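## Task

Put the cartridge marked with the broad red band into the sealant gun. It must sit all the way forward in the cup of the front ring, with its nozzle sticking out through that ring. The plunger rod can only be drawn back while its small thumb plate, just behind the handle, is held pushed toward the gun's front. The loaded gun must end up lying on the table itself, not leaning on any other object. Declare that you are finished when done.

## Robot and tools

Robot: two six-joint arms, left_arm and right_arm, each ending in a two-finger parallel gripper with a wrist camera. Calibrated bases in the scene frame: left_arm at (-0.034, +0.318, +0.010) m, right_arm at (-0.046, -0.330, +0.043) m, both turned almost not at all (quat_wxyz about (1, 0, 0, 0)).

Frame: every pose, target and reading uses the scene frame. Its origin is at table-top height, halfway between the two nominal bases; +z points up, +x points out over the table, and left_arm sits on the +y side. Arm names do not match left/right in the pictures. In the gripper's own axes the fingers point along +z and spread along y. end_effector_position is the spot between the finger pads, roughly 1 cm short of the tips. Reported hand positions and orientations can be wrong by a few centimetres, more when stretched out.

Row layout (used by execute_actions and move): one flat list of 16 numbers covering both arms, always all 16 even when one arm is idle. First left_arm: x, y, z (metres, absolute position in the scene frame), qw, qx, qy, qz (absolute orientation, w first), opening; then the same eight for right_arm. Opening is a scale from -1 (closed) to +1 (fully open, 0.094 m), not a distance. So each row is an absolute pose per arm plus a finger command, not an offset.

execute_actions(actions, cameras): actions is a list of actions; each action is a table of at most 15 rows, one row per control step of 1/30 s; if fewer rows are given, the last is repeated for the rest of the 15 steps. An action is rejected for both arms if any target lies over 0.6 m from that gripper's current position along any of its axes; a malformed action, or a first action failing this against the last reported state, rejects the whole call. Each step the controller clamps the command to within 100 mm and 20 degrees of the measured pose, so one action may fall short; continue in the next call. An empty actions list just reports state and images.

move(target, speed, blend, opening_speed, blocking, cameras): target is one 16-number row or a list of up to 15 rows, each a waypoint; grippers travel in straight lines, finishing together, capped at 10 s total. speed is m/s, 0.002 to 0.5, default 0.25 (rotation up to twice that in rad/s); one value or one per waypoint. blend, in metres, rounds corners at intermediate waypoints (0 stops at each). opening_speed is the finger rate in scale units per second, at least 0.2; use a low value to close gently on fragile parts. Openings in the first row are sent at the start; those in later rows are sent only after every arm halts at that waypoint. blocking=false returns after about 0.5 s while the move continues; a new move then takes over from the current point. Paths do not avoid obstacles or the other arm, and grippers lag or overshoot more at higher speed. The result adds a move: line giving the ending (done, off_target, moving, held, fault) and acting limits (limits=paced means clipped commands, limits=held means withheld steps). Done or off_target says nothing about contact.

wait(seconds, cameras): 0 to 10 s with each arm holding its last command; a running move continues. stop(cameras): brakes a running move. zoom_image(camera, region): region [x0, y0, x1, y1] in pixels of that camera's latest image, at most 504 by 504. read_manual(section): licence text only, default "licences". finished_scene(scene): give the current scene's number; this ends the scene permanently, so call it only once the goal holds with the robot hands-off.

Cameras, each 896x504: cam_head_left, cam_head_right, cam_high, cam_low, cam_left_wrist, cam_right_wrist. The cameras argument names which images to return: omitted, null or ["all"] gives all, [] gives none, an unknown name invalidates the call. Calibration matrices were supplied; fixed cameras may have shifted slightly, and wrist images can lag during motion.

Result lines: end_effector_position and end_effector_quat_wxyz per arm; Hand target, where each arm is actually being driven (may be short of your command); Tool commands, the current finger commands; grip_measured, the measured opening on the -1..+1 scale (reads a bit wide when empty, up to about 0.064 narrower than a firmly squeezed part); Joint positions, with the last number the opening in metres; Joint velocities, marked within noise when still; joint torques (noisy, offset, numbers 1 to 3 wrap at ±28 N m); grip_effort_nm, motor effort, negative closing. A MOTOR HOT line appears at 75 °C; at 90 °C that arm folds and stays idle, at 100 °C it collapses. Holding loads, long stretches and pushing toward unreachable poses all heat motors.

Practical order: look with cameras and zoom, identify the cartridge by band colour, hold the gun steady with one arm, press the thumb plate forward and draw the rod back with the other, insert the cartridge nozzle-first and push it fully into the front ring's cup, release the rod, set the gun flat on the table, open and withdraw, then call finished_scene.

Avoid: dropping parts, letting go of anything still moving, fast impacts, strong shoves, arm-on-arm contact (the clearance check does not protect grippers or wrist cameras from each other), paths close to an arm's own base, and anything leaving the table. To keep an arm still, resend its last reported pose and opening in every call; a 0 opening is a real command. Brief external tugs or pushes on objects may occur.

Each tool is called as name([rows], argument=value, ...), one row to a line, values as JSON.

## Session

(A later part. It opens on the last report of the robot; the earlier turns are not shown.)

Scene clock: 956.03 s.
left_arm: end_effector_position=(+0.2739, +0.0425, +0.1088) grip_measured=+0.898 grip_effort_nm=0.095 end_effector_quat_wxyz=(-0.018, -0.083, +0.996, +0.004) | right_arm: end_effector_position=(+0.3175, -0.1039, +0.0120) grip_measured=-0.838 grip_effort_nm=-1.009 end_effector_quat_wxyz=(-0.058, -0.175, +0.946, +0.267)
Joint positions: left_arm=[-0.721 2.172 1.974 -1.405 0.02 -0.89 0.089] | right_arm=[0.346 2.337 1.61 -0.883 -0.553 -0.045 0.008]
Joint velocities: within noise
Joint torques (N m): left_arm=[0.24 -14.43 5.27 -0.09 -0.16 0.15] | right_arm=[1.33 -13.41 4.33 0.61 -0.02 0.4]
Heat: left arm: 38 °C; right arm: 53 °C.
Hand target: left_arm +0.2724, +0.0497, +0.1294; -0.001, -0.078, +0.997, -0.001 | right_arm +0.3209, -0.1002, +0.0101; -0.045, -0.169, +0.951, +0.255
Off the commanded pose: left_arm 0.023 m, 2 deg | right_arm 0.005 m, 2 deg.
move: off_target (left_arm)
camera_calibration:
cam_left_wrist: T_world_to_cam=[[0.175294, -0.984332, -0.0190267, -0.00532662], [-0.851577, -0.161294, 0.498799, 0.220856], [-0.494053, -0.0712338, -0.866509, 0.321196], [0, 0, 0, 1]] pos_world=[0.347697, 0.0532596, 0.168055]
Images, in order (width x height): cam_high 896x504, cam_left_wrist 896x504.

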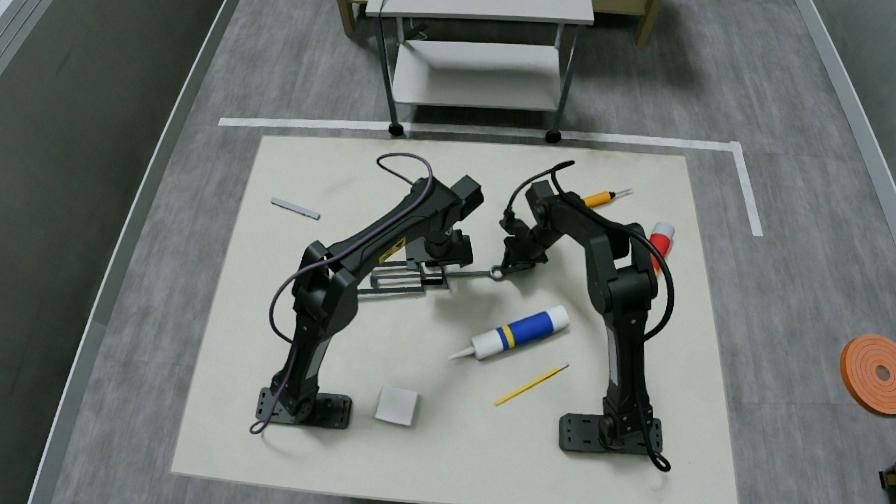

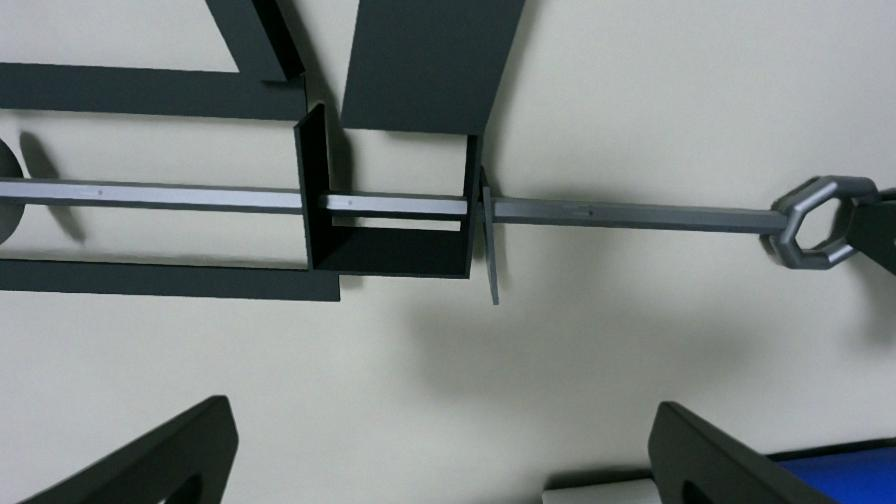

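move([
  [0.277,0.060,0.085,0,-0.067,0.9978,0,0.9,0.3205,-0.100,0.010,-0.0447,-0.1686,0.9511,0.2549,-0.95],
], speed=0.1, cameras=["cam_left_wrist"])

Scene clock: 975.67 s.
left_arm: end_effector_position=(+0.2683, +0.0624, +0.0642) grip_measured=+0.898 grip_effort_nm=0.100 end_effector_quat_wxyz=(-0.035, -0.070, +0.997, +0.021) | right_arm: end_effector_position=(+0.3175, -0.1039, +0.0120) grip_measured=-0.838 grip_effort_nm=-1.009 end_effector_quat_wxyz=(-0.058, -0.175, +0.946, +0.267)
Joint positions: left_arm=[-0.694 2.159 1.775 -1.267 0.019 -0.835 0.089] | right_arm=[0.346 2.337 1.61 -0.883 -0.553 -0.045 0.008]
Joint velocities: within noise
Joint torques (N m): left_arm=[0.24 -14.46 5.04 0.25 -0.17 0.18] | right_arm=[1.37 -13.41 4.31 0.6 -0.03 0.4]
Heat: left arm: 42 °C; right arm: 53 °C.
Hand target: left_arm +0.2772, +0.0616, +0.0847; -0.001, -0.065, +0.998, +0.001 | right_arm +0.3206, -0.1001, +0.0102; -0.045, -0.169, +0.951, +0.255
Off the commanded pose: left_arm 0.023 m, 5 deg | right_arm 0.005 m, 2 deg.
move: off_target (left_arm)
camera_calibration:
cam_left_wrist: T_world_to_cam=[[0.146682, -0.987668, -0.054748, 0.0245483], [-0.836759, -0.153407, 0.525644, 0.235362], [-0.52756, -0.0312915, -0.848941, 0.286601], [0, 0, 0, 1]] pos_world=[0.344539, 0.0693199, 0.120935]
Images, in order (width x height): cam_left_wrist 896x504.

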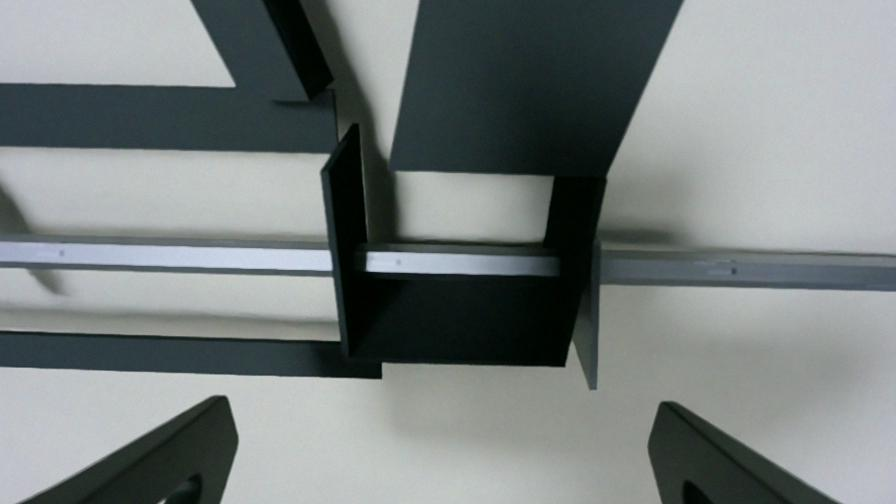

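move([
  [0.287,0.054,0.072,0,-0.067,0.9978,0,0.9,0.3205,-0.100,0.010,-0.0447,-0.1686,0.9511,0.2549,-0.95],
], speed=0.1, cameras=["cam_left_wrist","cam_low"])

Scene clock: 992.00 s.
left_arm: end_effector_position=(+0.2721, +0.0592, +0.0639) grip_measured=+0.898 grip_effort_nm=0.095 end_effector_quat_wxyz=(-0.028, -0.070, +0.997, +0.014) | right_arm: end_effector_position=(+0.3175, -0.1039, +0.0120) grip_measured=-0.838 grip_effort_nm=-1.009 end_effector_quat_wxyz=(-0.058, -0.175, +0.946, +0.267)
Joint positions: left_arm=[-0.694 2.159 1.775 -1.247 0.019 -0.835 0.089] | right_arm=[0.346 2.337 1.61 -0.883 -0.553 -0.043 0.008]
Joint velocities: within noise
Joint torques (N m): left_arm=[0.47 -10.37 7.66 0.31 -0.18 0.09] | right_arm=[1.37 -13.41 4.31 0.6 -0.02 0.4]
Heat: left arm: 39 °C; right arm: 53 °C.
Hand target: left_arm +0.2865, +0.0545, +0.0722; +0.000, -0.067, +0.998, +0.001 | right_arm +0.3206, -0.1001, +0.0102; -0.046, -0.168, +0.951, +0.255
Off the commanded pose: left_arm 0.018 m, 4 deg | right_arm 0.005 m, 2 deg.
move: off_target (left_arm)
camera_calibration:
cam_left_wrist: T_world_to_cam=[[0.147406, -0.988272, -0.0398668, 0.0197299], [-0.84472, -0.146757, 0.514694, 0.240708], [-0.514509, -0.0421926, -0.856446, 0.285779], [0, 0, 0, 1]] pos_world=[0.347458, 0.0668818, 0.12165]
Images, in order (width x height): cam_low 896x504, cam_left_wrist 896x504.

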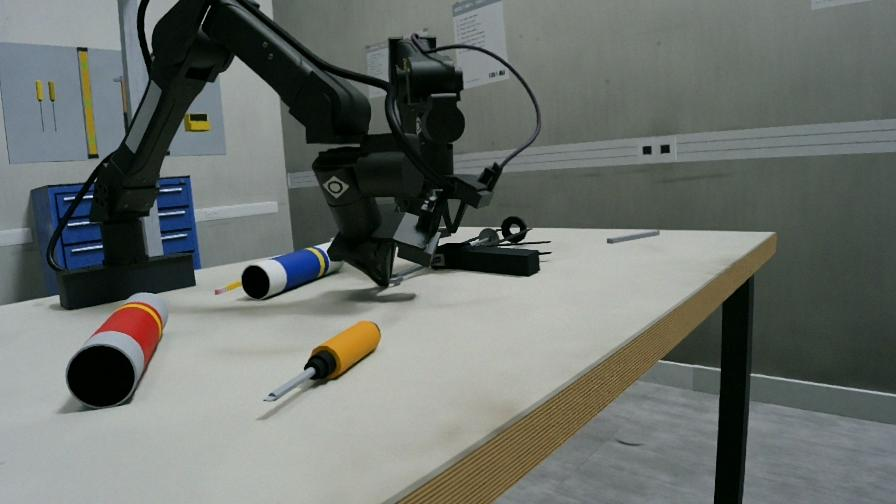

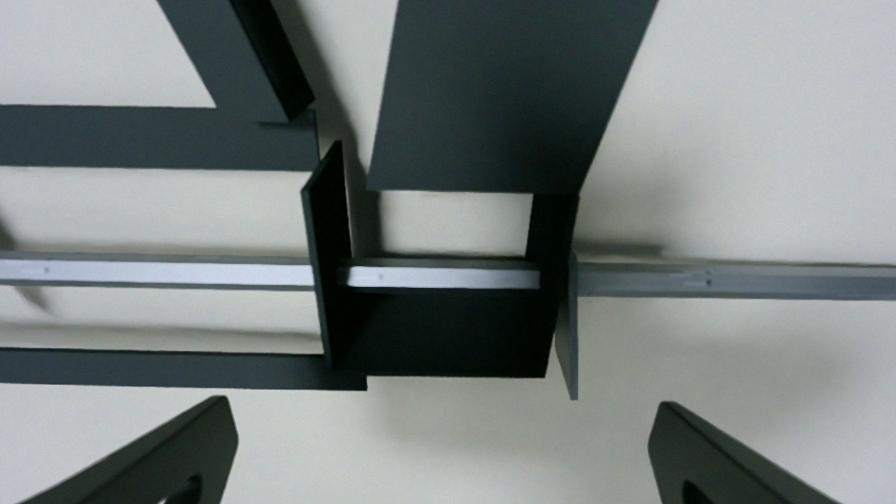

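move([
  [0.297,0.053,0.052,0,-0.067,0.9978,0,0.9,0.3205,-0.100,0.010,-0.0447,-0.1686,0.9511,0.2549,-0.95],
], speed=0.1, cameras=["cam_left_wrist","cam_low"])

Scene clock: 1003.20 s.
left_arm: end_effector_position=(+0.2850, +0.0559, +0.0556) grip_measured=+0.898 grip_effort_nm=0.100 end_effector_quat_wxyz=(-0.016, -0.076, +0.997, +0.002) | right_arm: end_effector_position=(+0.3175, -0.1039, +0.0120) grip_measured=-0.838 grip_effort_nm=-1.009 end_effector_quat_wxyz=(-0.058, -0.175, +0.946, +0.267)
Joint positions: left_arm=[-0.68 2.179 1.775 -1.193 0.019 -0.833 0.089] | right_arm=[0.346 2.337 1.61 -0.883 -0.553 -0.043 0.008]
Joint velocities: within noise
Joint torques (N m): left_arm=[0.46 -8.81 7.08 0.32 -0.17 0.19] | right_arm=[1.39 -13.41 4.3 0.6 -0.03 0.39]
Heat: left arm: 37 °C; right arm: 53 °C.
Hand target: left_arm +0.2973, +0.0538, +0.0523; +0.001, -0.072, +0.997, +0.000 | right_arm +0.3206, -0.1001, +0.0102; -0.045, -0.169, +0.951, +0.255
Off the commanded pose: left_arm 0.013 m, 2 deg | right_arm 0.005 m, 2 deg.
move: off_target (left_arm)
camera_calibration:
cam_left_wrist: T_world_to_cam=[[0.160236, -0.986971, -0.014602, 0.00912845], [-0.856073, -0.146319, 0.495711, 0.259602], [-0.491389, -0.0669305, -0.868365, 0.280585], [0, 0, 0, 1]] pos_world=[0.358652, 0.0657738, 0.115096]
Images, in order (width x height): cam_low 896x504, cam_left_wrist 896x504.

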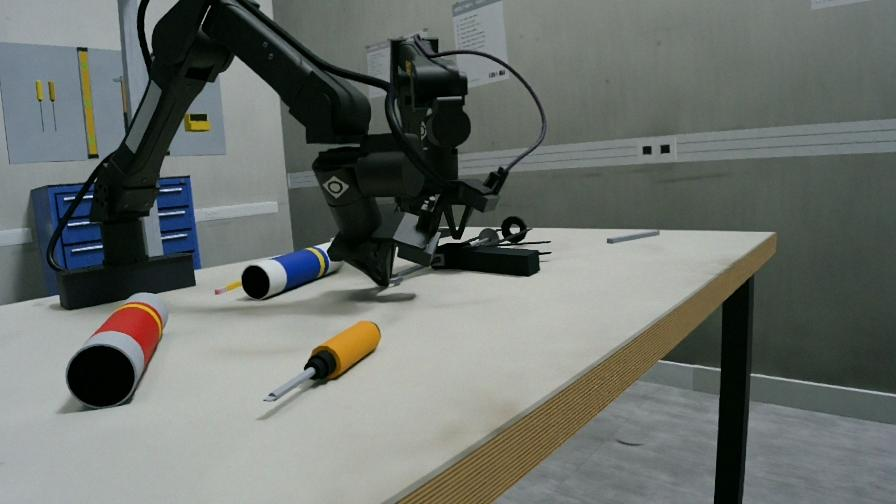

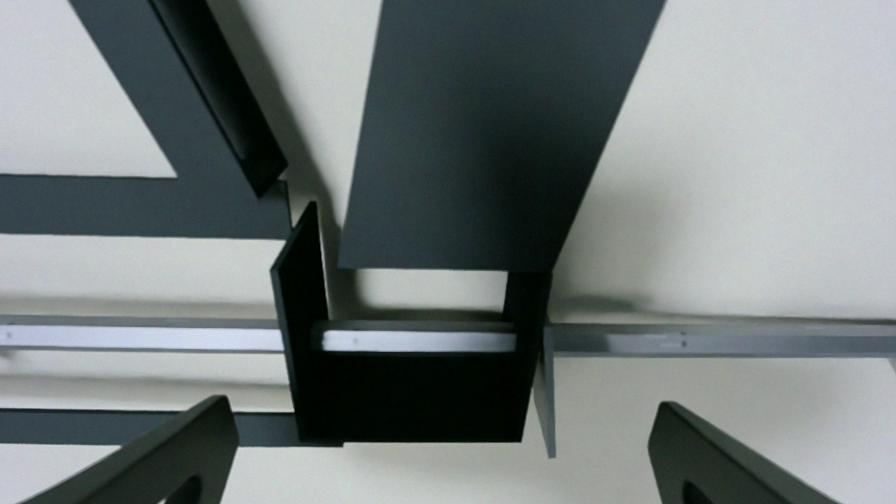

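move([
  [0.296,0.061,0.040,0,-0.067,0.9978,0,0.9,0.3205,-0.100,0.010,-0.0447,-0.1686,0.9511,0.2549,-0.95],
], speed=0.1, cameras=["cam_left_wrist","cam_low"])

zoom_image(camera="cam_low", region=[380, 180, 560, 290])

Scene clock: 1019.97 s.
left_arm: end_effector_position=(+0.2851, +0.0558, +0.0445) grip_measured=+0.898 grip_effort_nm=0.105 end_effector_quat_wxyz=(-0.013, -0.065, +0.998, -0.001) | right_arm: end_effector_position=(+0.3175, -0.1039, +0.0120) grip_measured=-0.838 grip_effort_nm=-1.009 end_effector_quat_wxyz=(-0.058, -0.175, +0.946, +0.267)
Joint positions: left_arm=[-0.68 2.179 1.731 -1.139 0.019 -0.812 0.089] | right_arm=[0.346 2.337 1.61 -0.883 -0.553 -0.043 0.008]
Joint velocities: within noise
Joint torques (N m): left_arm=[0.58 -9.57 5.2 0.38 -0.17 0.16] | right_arm=[1.36 -13.42 4.3 0.6 -0.03 0.39]
Heat: left arm: 36 °C; right arm: 53 °C.
Hand target: left_arm +0.2928, +0.0579, +0.0400; -0.001, -0.062, +0.998, +0.000 | right_arm +0.3206, -0.1001, +0.0102; -0.045, -0.169, +0.951, +0.255
Off the commanded pose: left_arm 0.013 m, 1 deg | right_arm 0.005 m, 2 deg.
move: off_target (left_arm)
camera_calibration:
cam_left_wrist: T_world_to_cam=[[0.139091, -0.990254, -0.00718521, 0.0146933], [-0.862514, -0.124707, 0.490426, 0.266078], [-0.486542, -0.0620164, -0.871453, 0.269518], [0, 0, 0, 1]] pos_world=[0.358584, 0.0644464, 0.104486]
Images, in order (width x height): cam_low 896x504, cam_left_wrist 896x504.

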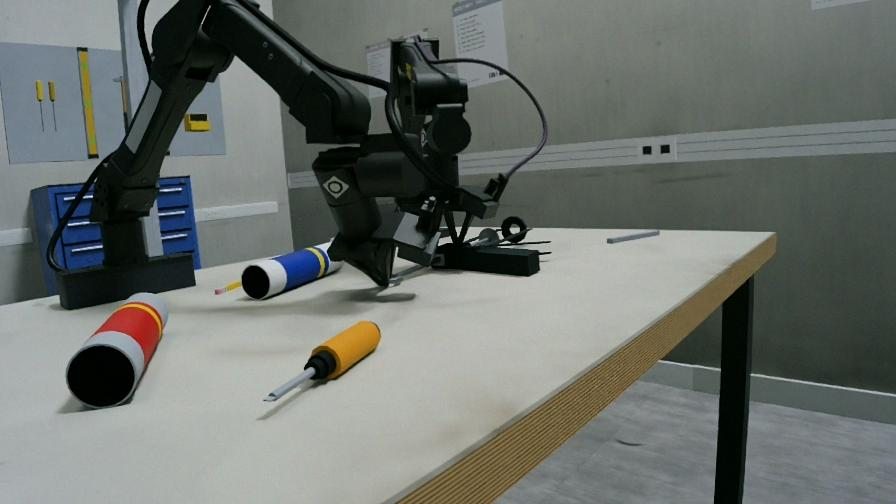

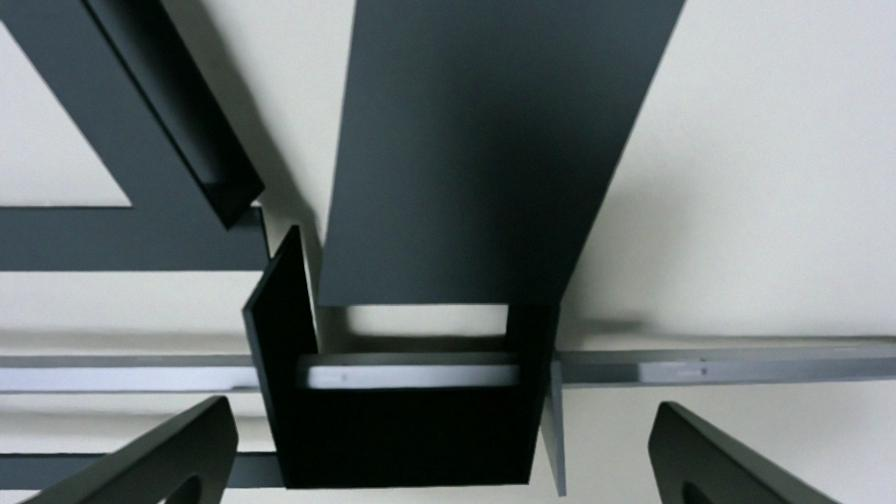

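Scaled by 2.800 from the camera's 896x504 image, which has a finer 1280x720 frame.

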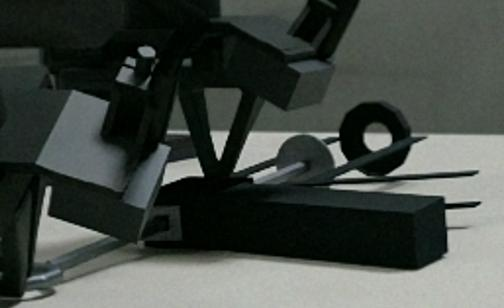

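move([
  [0.295,0.070,0.040,0,-0.067,0.9978,0,0.9,0.3205,-0.100,0.010,-0.0447,-0.1686,0.9511,0.2549,-0.95],
], speed=0.1, cameras=["cam_left_wrist"])

Scene clock: 1029.90 s.
left_arm: end_effector_position=(+0.2873, +0.0646, +0.0393) grip_measured=+0.898 grip_effort_nm=0.105 end_effector_quat_wxyz=(-0.017, -0.070, +0.997, +0.002) | right_arm: end_effector_position=(+0.3178, -0.1031, +0.0139) grip_measured=-0.838 grip_effort_nm=-1.009 end_effector_quat_wxyz=(-0.056, -0.175, +0.946, +0.267)
Joint positions: left_arm=[-0.66 2.179 1.709 -1.128 0.019 -0.803 0.089] | right_arm=[0.348 2.333 1.61 -0.883 -0.553 -0.042 0.008]
Joint velocities: within noise
Joint torques (N m): left_arm=[1.06 -11.03 4.15 0.37 -0.16 0.23] | right_arm=[1.29 -13.03 4.3 0.61 -0.03 0.37]
Heat: left arm: 36 °C; right arm: 53 °C.
Hand target: left_arm +0.2952, +0.0696, +0.0404; +0.000, -0.067, +0.998, +0.000 | right_arm +0.3204, -0.0999, +0.0100; -0.046, -0.169, +0.951, +0.255
Off the commanded pose: left_arm 0.009 m, 2 deg | right_arm 0.006 m, 2 deg.
move: done
camera_calibration:
cam_left_wrist: T_world_to_cam=[[0.149627, -0.988633, -0.0147462, 0.0202232], [-0.856963, -0.137109, 0.496805, 0.270532], [-0.49318, -0.0616986, -0.867737, 0.268287], [0, 0, 0, 1]] pos_world=[0.361124, 0.0736387, 0.0986992]
Images, in order (width x height): cam_left_wrist 896x504.

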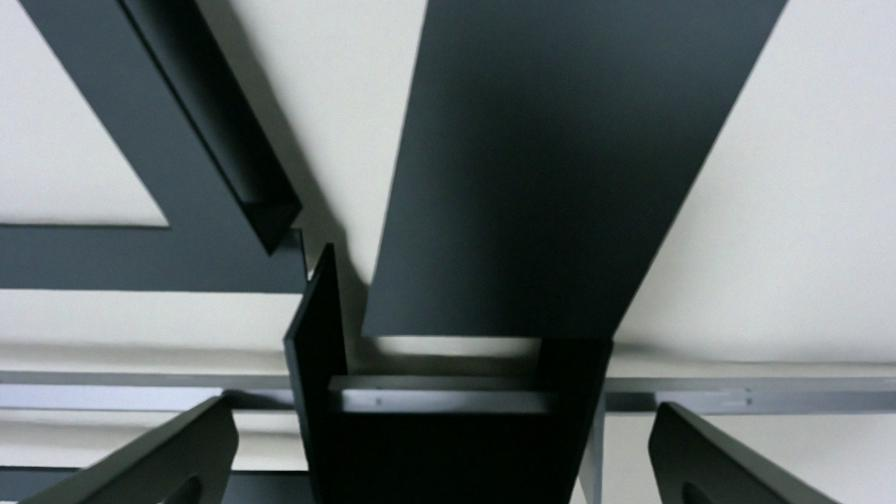

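move([
  [0.290,0.070,0.062,0,-0.067,0.9978,0,0.9,0.3205,-0.100,0.010,-0.0447,-0.1686,0.9511,0.2549,-0.95],
  [0.277,0.070,0.055,0,-0.067,0.9978,0,0.9,0.3205,-0.100,0.010,-0.0447,-0.1686,0.9511,0.2549,-0.95],
], speed=0.08, cameras=["cam_left_wrist"])

Scene clock: 1050.70 s.
left_arm: end_effector_position=(+0.2737, +0.0717, +0.0367) grip_measured=+0.898 grip_effort_nm=0.090 end_effector_quat_wxyz=(-0.025, -0.067, +0.997, +0.011) | right_arm: end_effector_position=(+0.3172, -0.1022, +0.0137) grip_measured=-0.838 grip_effort_nm=-1.009 end_effector_quat_wxyz=(-0.057, -0.175, +0.946, +0.266)
Joint positions: left_arm=[-0.668 2.147 1.646 -1.122 0.017 -0.803 0.089] | right_arm=[0.351 2.333 1.61 -0.883 -0.551 -0.039 0.008]
Joint velocities: within noise
Joint torques (N m): left_arm=[-0.36 -13.64 5 0.12 -0.15 -0.08] | right_arm=[1.02 -13.05 4.29 0.61 -0.03 0.34]
Heat: left arm: 38 °C; right arm: 52 °C.
Hand target: left_arm +0.2769, +0.0704, +0.0542; -0.001, -0.067, +0.998, +0.001 | right_arm +0.3204, -0.1001, +0.0101; -0.046, -0.169, +0.951, +0.255
Off the commanded pose: left_arm 0.019 m, 3 deg | right_arm 0.005 m, 2 deg.
move: off_target (left_arm)
camera_calibration:
cam_left_wrist: T_world_to_cam=[[0.141537, -0.989362, -0.0336079, 0.0321836], [-0.848788, -0.138758, 0.5102, 0.258514], [-0.509436, -0.0436862, -0.859399, 0.262704], [0, 0, 0, 1]] pos_world=[0.348699, 0.0791886, 0.0949553]
Images, in order (width x height): cam_left_wrist 896x504.

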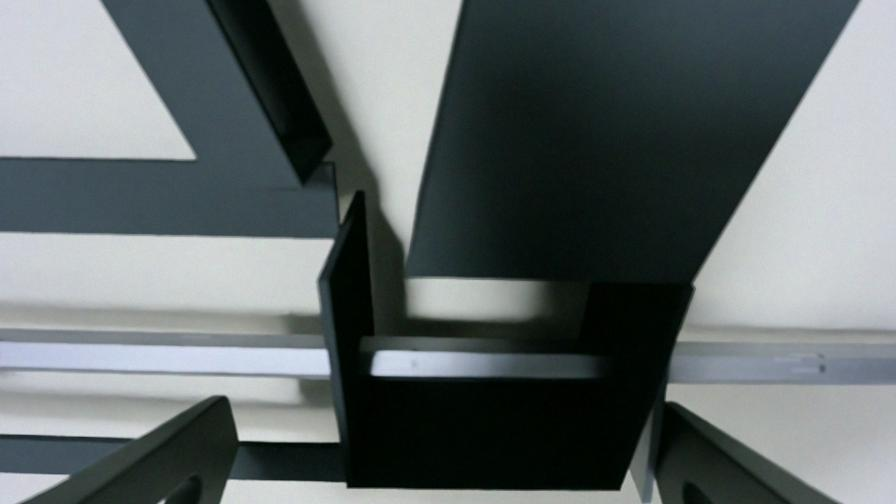

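move([
  [0.279,0.060,0.063,0,-0.067,0.9978,0,0.9,0.3205,-0.100,0.010,-0.0447,-0.1686,0.9511,0.2549,-0.95],
], speed=0.08, cameras=["cam_left_wrist","cam_low"])

Scene clock: 1061.23 s.
left_arm: end_effector_position=(+0.2741, +0.0628, +0.0433) grip_measured=+0.898 grip_effort_nm=0.085 end_effector_quat_wxyz=(-0.019, -0.059, +0.998, +0.006) | right_arm: end_effector_position=(+0.3172, -0.1022, +0.0137) grip_measured=-0.838 grip_effort_nm=-1.004 end_effector_quat_wxyz=(-0.057, -0.175, +0.946, +0.266)
Joint positions: left_arm=[-0.685 2.147 1.674 -1.133 0.017 -0.804 0.089] | right_arm=[0.351 2.333 1.61 -0.883 -0.551 -0.039 0.008]
Joint velocities: within noise
Joint torques (N m): left_arm=[-0.55 -11.86 7.99 -0.11 -0.13 -0.12] | right_arm=[0.98 -13.05 4.29 0.61 -0.04 0.34]
Heat: left arm: 38 °C; right arm: 51 °C.
Hand target: left_arm +0.2784, +0.0599, +0.0623; +0.000, -0.063, +0.998, +0.000 | right_arm +0.3205, -0.1001, +0.0102; -0.045, -0.169, +0.951, +0.255
Off the commanded pose: left_arm 0.020 m, 2 deg | right_arm 0.005 m, 2 deg.
move: off_target (left_arm)
camera_calibration:
cam_left_wrist: T_world_to_cam=[[0.126703, -0.991709, -0.0214236, 0.0272383], [-0.857426, -0.120355, 0.500335, 0.25587], [-0.498765, -0.0450245, -0.865567, 0.265565], [0, 0, 0, 1]] pos_world=[0.348393, 0.0697647, 0.102427]
Images, in order (width x height): cam_low 896x504, cam_left_wrist 896x504.

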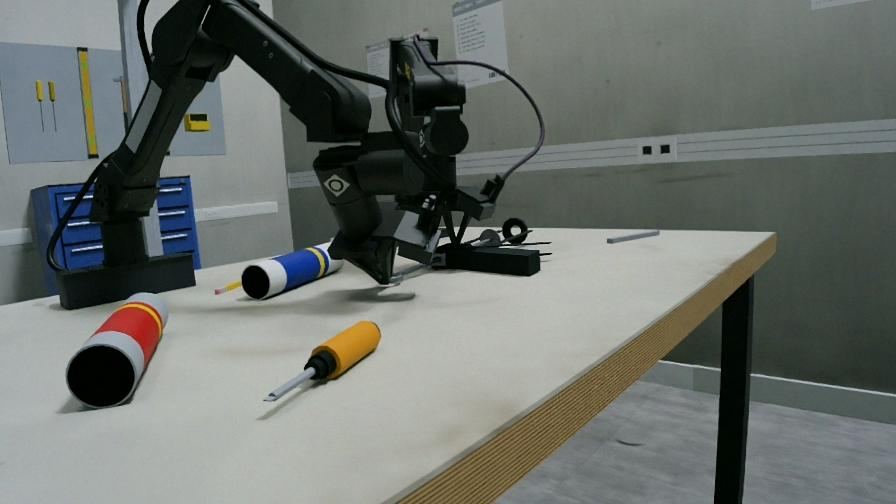

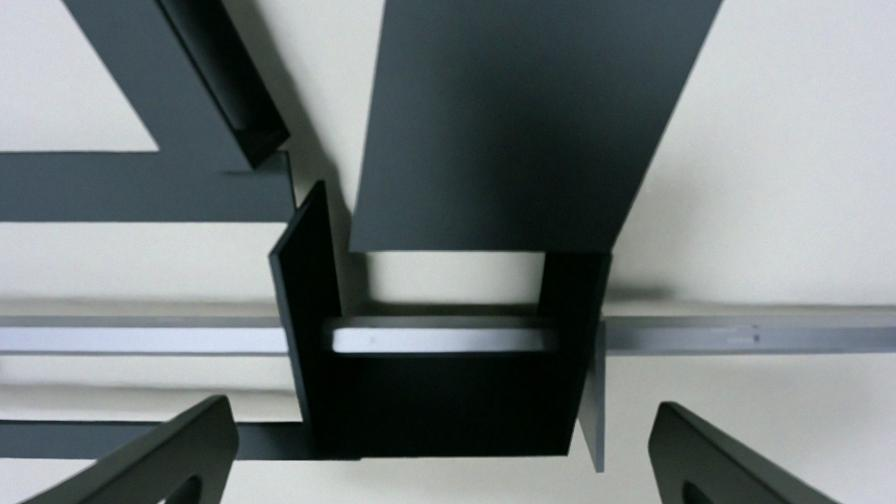

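move([
  [0.279,0.060,0.060,0,-0.067,0.9978,0,0.0,0.3205,-0.100,0.010,-0.0447,-0.1686,0.9511,0.2549,-0.95],
], speed=0.08, opening_speed=0.4, cameras=["cam_left_wrist","cam_low"])

Scene clock: 1078.20 s.
left_arm: end_effector_position=(+0.2744, +0.0633, +0.0433) grip_measured=+0.097 grip_effort_nm=-1.018 end_effector_quat_wxyz=(-0.019, -0.063, +0.998, +0.006) | right_arm: end_effector_position=(+0.3172, -0.1022, +0.0137) grip_measured=-0.838 grip_effort_nm=-1.009 end_effector_quat_wxyz=(-0.057, -0.175, +0.946, +0.266)
Joint positions: left_arm=[-0.683 2.147 1.674 -1.133 0.017 -0.812 0.052] | right_arm=[0.351 2.333 1.61 -0.883 -0.551 -0.039 0.008]
Joint velocities: within noise
Joint torques (N m): left_arm=[-0.42 -11.74 7.56 -0.04 -0.16 -0.15] | right_arm=[0.98 -13.05 4.3 0.61 -0.04 0.34]
Heat: left arm: 38 °C; right arm: 51 °C.
Hand target: left_arm +0.2795, +0.0603, +0.0597; +0.000, -0.068, +0.998, -0.001 | right_arm +0.3205, -0.1001, +0.0102; -0.045, -0.169, +0.951, +0.255
Off the commanded pose: left_arm 0.018 m, 2 deg | right_arm 0.005 m, 2 deg.
move: off_target (left_arm)
camera_calibration:
cam_left_wrist: T_world_to_cam=[[0.13582, -0.990496, -0.0217061, 0.0250911], [-0.856318, -0.128384, 0.500238, 0.256471], [-0.49827, -0.0493551, -0.865616, 0.265922], [0, 0, 0, 1]] pos_world=[0.348713, 0.0709038, 0.102435]
Images, in order (width x height): cam_low 896x504, cam_left_wrist 896x504.

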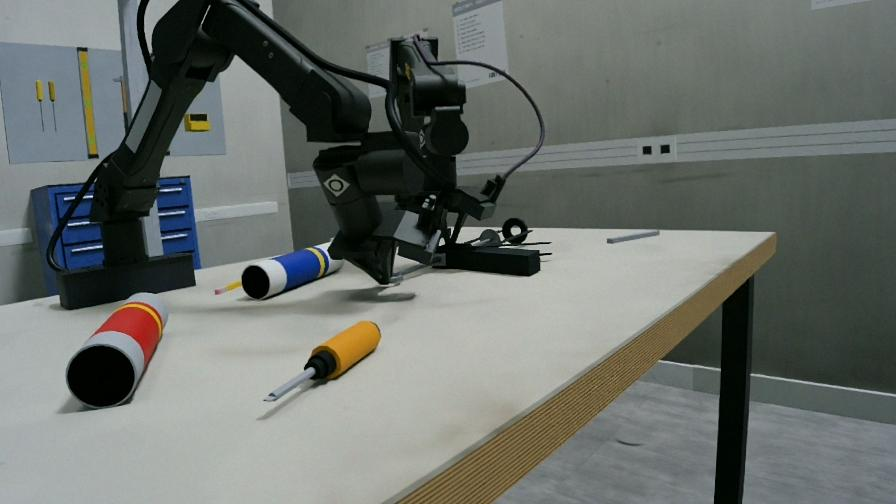

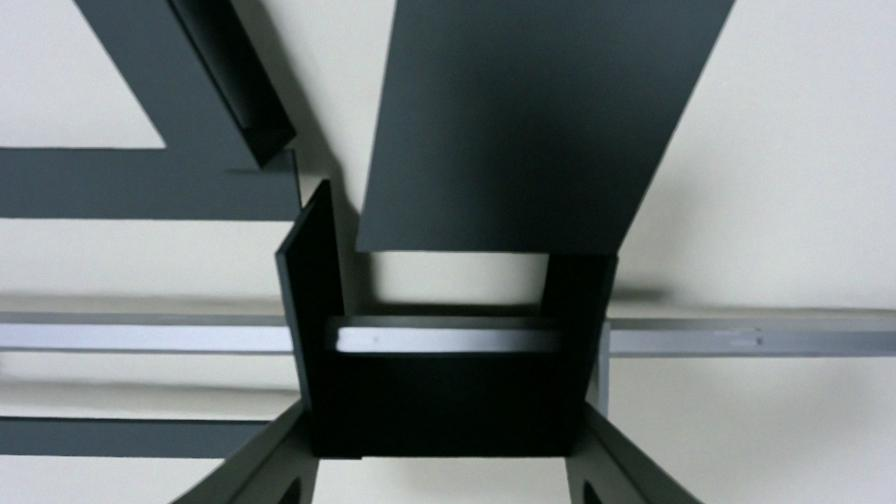

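move([
  [0.279,0.060,0.060,0,-0.067,0.9978,0,0.0,0.328,-0.155,0.010,-0.0447,-0.1686,0.9511,0.2549,-0.95],
], speed=0.05, cameras=["cam_left_wrist","cam_right_wrist"])

Scene clock: 1089.07 s.
left_arm: end_effector_position=(+0.2743, +0.0538, +0.0443) grip_measured=+0.096 grip_effort_nm=-1.023 end_effector_quat_wxyz=(-0.010, -0.063, +0.998, -0.002) | right_arm: end_effector_position=(+0.3178, -0.1143, +0.0152) grip_measured=-0.839 grip_effort_nm=-1.004 end_effector_quat_wxyz=(-0.055, -0.179, +0.935, +0.302)
Joint positions: left_arm=[-0.701 2.147 1.678 -1.115 0.017 -0.83 0.052] | right_arm=[0.297 2.333 1.584 -0.883 -0.622 -0.114 0.008]
Joint velocities: within noise
Joint torques (N m): left_arm=[0.83 -11.82 7.35 -0.1 -0.13 -0.06] | right_arm=[-4.52 -14.02 4.38 -0.16 0.53 -0.29]
Heat: left arm: 38 °C; right arm: 51 °C.
Hand target: left_arm +0.2803, +0.0582, +0.0597; +0.003, -0.071, +0.997, -0.003 | right_arm +0.3245, -0.1483, +0.0114; -0.049, -0.169, +0.949, +0.261
Off the commanded pose: left_arm 0.018 m, 1 deg | right_arm 0.042 m, 6 deg.
move: off_target (left_arm, right_arm)
camera_calibration:
cam_left_wrist: T_world_to_cam=[[0.136052, -0.990688, -0.00524911, 0.0149366], [-0.865065, -0.121379, 0.486755, 0.257221], [-0.482859, -0.0616833, -0.873523, 0.263004], [0, 0, 0, 1]] pos_world=[0.347475, 0.0622417, 0.104615]
cam_right_wrist: T_world_to_cam=[[0.290804, -0.763951, -0.576031, -0.170625], [-0.7695, -0.544531, 0.333699, 0.217331], [-0.568597, 0.346215, -0.746212, 0.314161], [0, 0, 0, 1]] pos_world=[0.395486, -0.120773, 0.0636222]
Images, in order (width x height): cam_left_wrist 896x504, cam_right_wrist 896x504.

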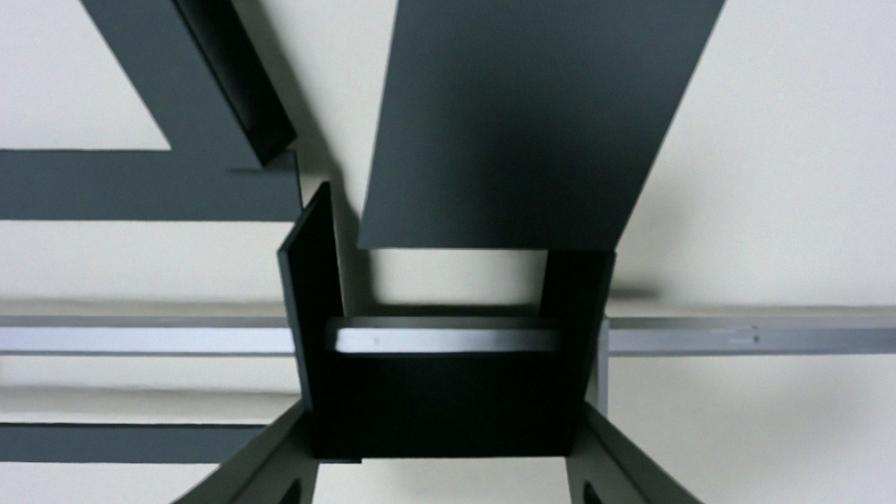

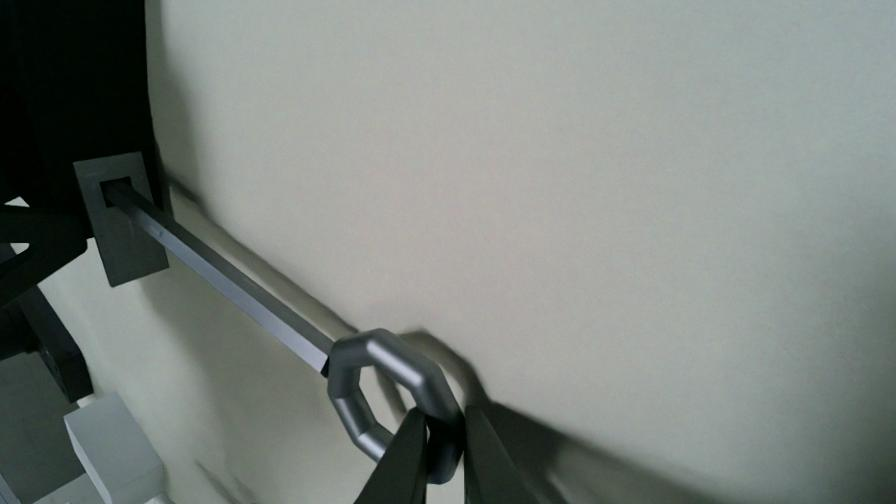

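move([
  [0.275,0.095,0.060,0,-0.067,0.9978,0,0.0,0.330,-0.185,0.010,-0.0447,-0.1686,0.9511,0.2549,-0.95],
], speed=0.05, cameras=["cam_left_wrist","cam_right_wrist"])

Scene clock: 1100.40 s.
left_arm: end_effector_position=(+0.2732, +0.0548, +0.0491) grip_measured=+0.096 grip_effort_nm=-1.018 end_effector_quat_wxyz=(+0.005, -0.058, +0.998, -0.028) | right_arm: end_effector_position=(+0.3163, -0.1171, +0.0246) grip_measured=-0.846 grip_effort_nm=-1.004 end_effector_quat_wxyz=(-0.056, -0.179, +0.919, +0.346)
Joint positions: left_arm=[-0.694 2.081 1.594 -1.038 0.034 -0.813 0.051] | right_arm=[0.26 2.333 1.58 -0.91 -0.712 -0.172 0.007]
Joint velocities: within noise
Joint torques (N m): left_arm=[5.15 -13 3.41 -0.34 -0.29 0.5] | right_arm=[-8.13 -14.43 4.1 -0.31 1.41 -0.55]
Heat: left arm: 38 °C; right arm: 52 °C.
Hand target: left_arm +0.2741, +0.0920, +0.0586; -0.002, -0.067, +0.998, -0.001 | right_arm +0.3281, -0.1804, +0.0122; -0.046, -0.167, +0.950, +0.261
Off the commanded pose: left_arm 0.042 m, 3 deg | right_arm 0.071 m, 11 deg.
move: off_target (left_arm, right_arm)
camera_calibration:
cam_left_wrist: T_world_to_cam=[[0.125901, -0.990817, 0.0492954, 0.0162361], [-0.882311, -0.0891207, 0.462152, 0.258239], [-0.453515, -0.101679, -0.88543, 0.261499], [0, 0, 0, 1]] pos_world=[0.344397, 0.0656905, 0.111393]
cam_right_wrist: T_world_to_cam=[[0.28039, -0.707082, -0.649165, -0.155128], [-0.762274, -0.57504, 0.297099, 0.206589], [-0.58337, 0.411538, -0.700226, 0.332509], [0, 0, 0, 1]] pos_world=[0.394949, -0.127732, 0.0707499]
Images, in order (width x height): cam_left_wrist 896x504, cam_right_wrist 896x504.

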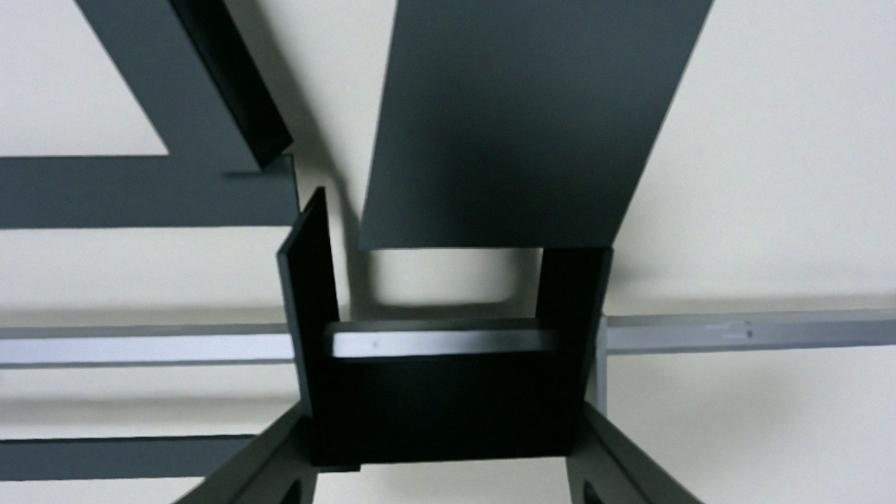

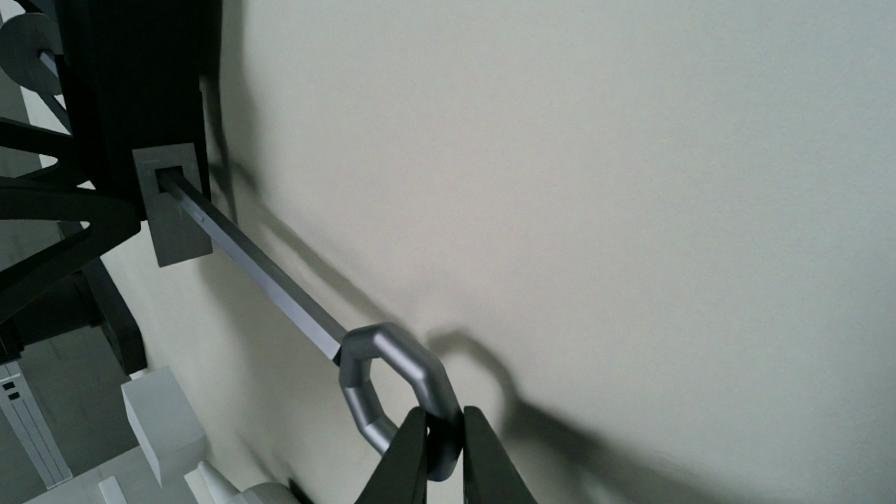

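zoom_image(camera="cam_left_wrist", region=[500, 230, 720, 480])

zoom_image(camera="cam_right_wrist", region=[50, 80, 350, 380])

Scaled by 2.016 from the camera's 896x504 image, which has a finer 1280x720 frame.

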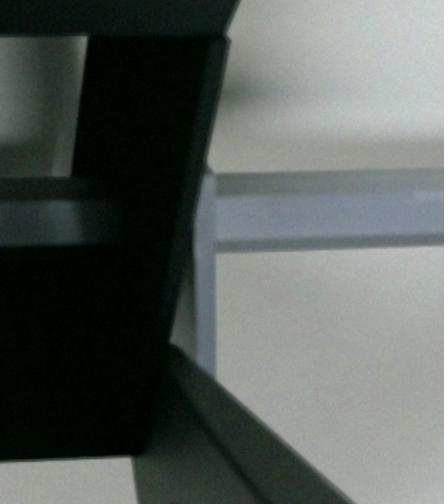

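Scaled by 1.680 from the camera's 896x504 image, which has a finer 1280x720 frame.

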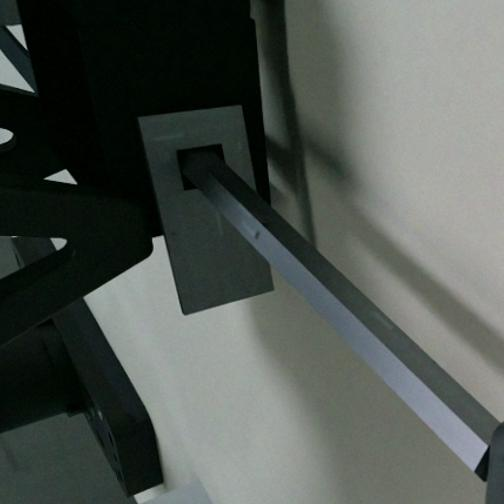

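move([
  [0.277,0.060,0.060,0,-0.067,0.9978,0,0.9,0.320,-0.105,0.010,-0.0447,-0.1686,0.9511,0.2549,-0.9],
  [0.277,0.062,0.13,0,-0.067,0.9978,0,0.9,0.320,-0.105,0.012,-0.0447,-0.1686,0.9511,0.2549,-0.6],
  [0.22,0.20,0.20,0,-0.067,0.9978,0,-0.97,0.332,-0.145,0.08,-0.0447,-0.1686,0.9511,0.2549,-0.97],
], speed=[0.06,0.1,0.15])

Scene clock: 1229.83 s.
left_arm: end_effector_position=(+0.2282, +0.1944, +0.1944) grip_measured=-0.968 grip_effort_nm=-0.081 end_effector_quat_wxyz=(-0.006, -0.075, +0.997, -0.006) | right_arm: end_effector_position=(+0.3233, -0.1496, +0.0599) grip_measured=-0.968 grip_effort_nm=-0.090 end_effector_quat_wxyz=(-0.074, -0.149, +0.953, +0.251)
Joint positions: left_arm=[-0.431 1.664 1.629 -1.541 0.017 -0.583 0.001] | right_arm=[0.248 2.265 1.698 -1.123 -0.517 -0.108 0.002]
Joint velocities: within noise
Joint torques (N m): left_arm=[0.18 -8.36 5.19 -0.06 -0.14 0.14] | right_arm=[-0.46 -15.09 8.12 -0.18 -0.2 -0.21]
Heat: left arm: 39 °C; right arm: 56 °C.
Hand target: left_arm +0.2209, +0.2015, +0.2007; -0.004, -0.069, +0.998, +0.001 | right_arm +0.3321, -0.1507, +0.0783; -0.048, -0.162, +0.953, +0.250
Off the commanded pose: left_arm 0.011 m, 1 deg | right_arm 0.022 m, 4 deg.
move: off_target (left_arm, right_arm); target 2's new opening was sent with right_arm's hand 0.018 m and 3 deg from that target; target 3's new opening was sent with right_arm's hand 0.022 m and 4 deg from that target
camera_calibration:
cam_left_wrist: T_world_to_cam=[[0.158856, -0.987293, 0.00414575, 0.153638], [-0.866349, -0.137379, 0.480173, 0.166043], [-0.473502, -0.0798699, -0.877164, 0.382666], [0, 0, 0, 1]] pos_world=[0.300638, 0.20506, 0.255294]
cam_right_wrist: T_world_to_cam=[[0.237407, -0.838134, -0.491091, -0.172348], [-0.779839, -0.465875, 0.418104, 0.197486], [-0.579214, 0.283711, -0.764212, 0.358045], [0, 0, 0, 1]] pos_world=[0.402308, -0.154028, 0.106414]

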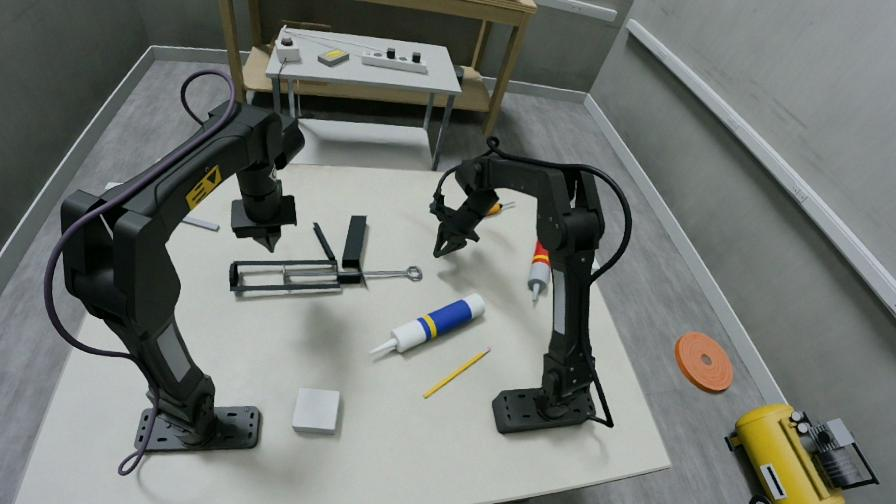

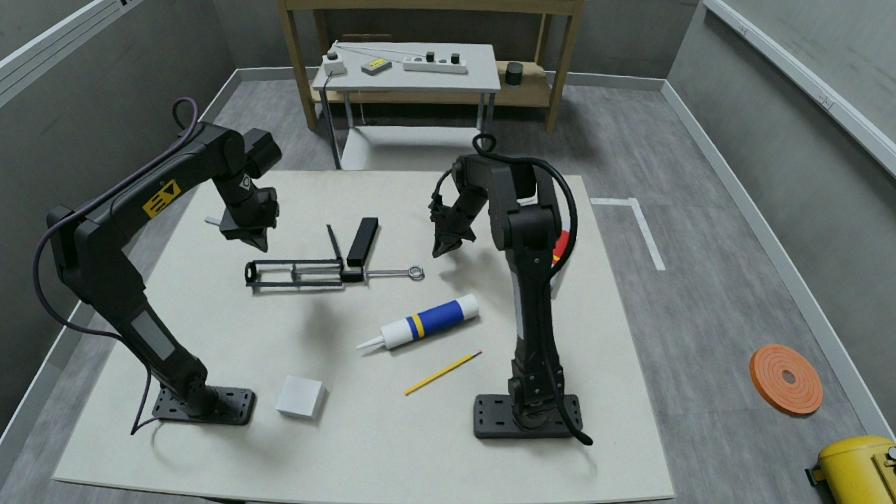

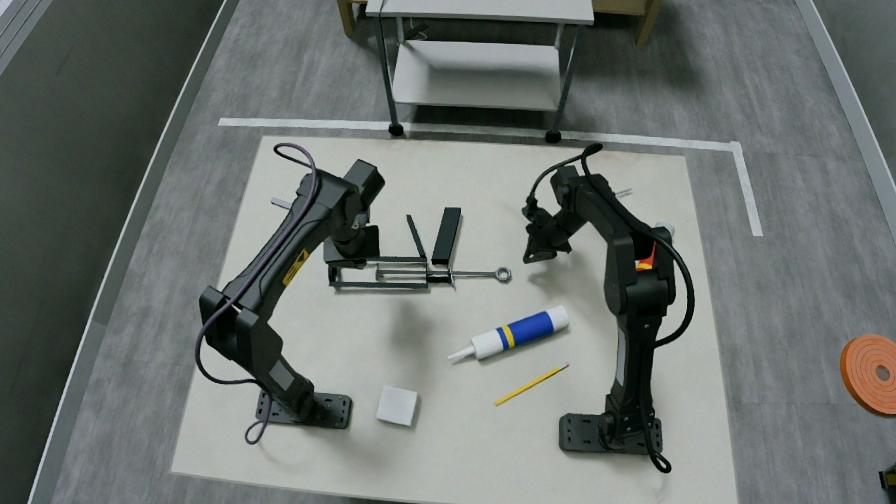

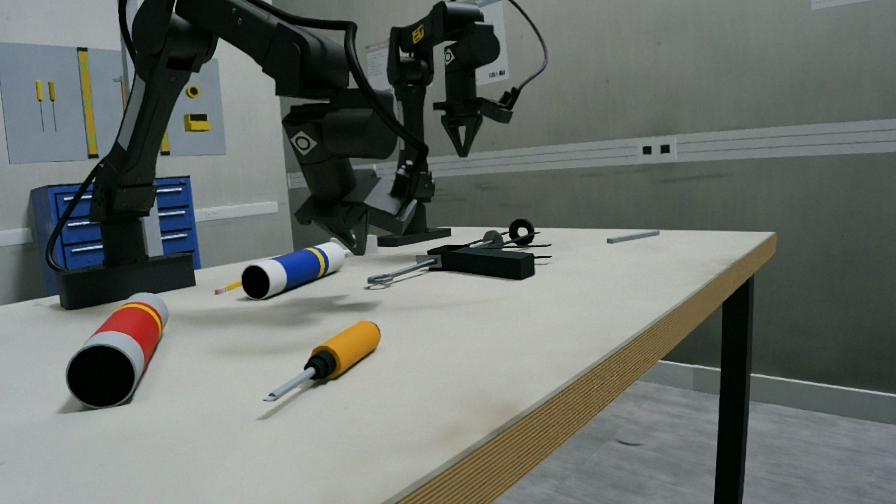

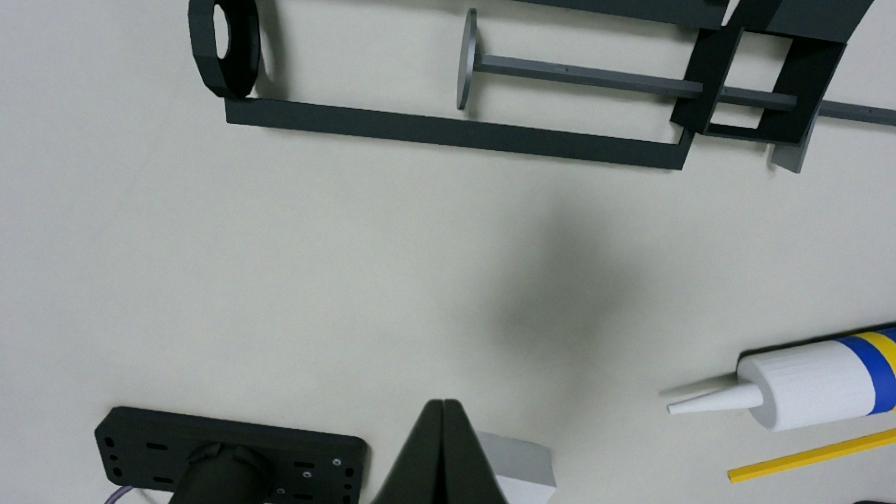

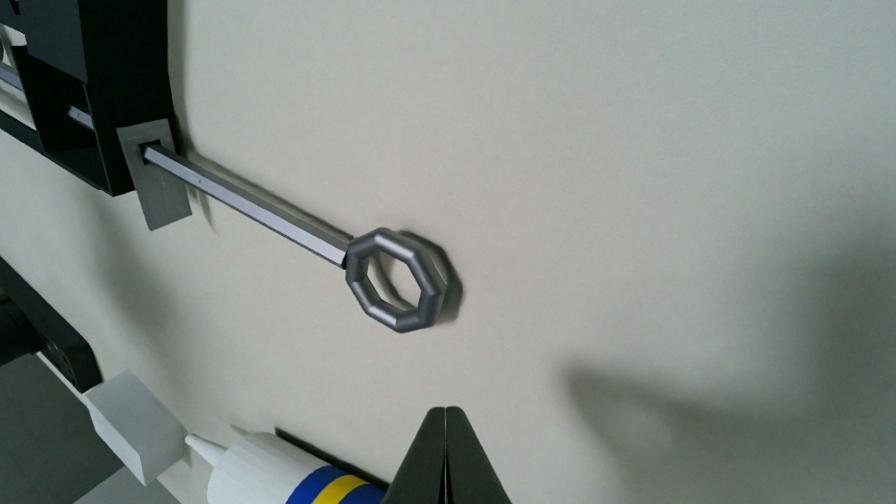

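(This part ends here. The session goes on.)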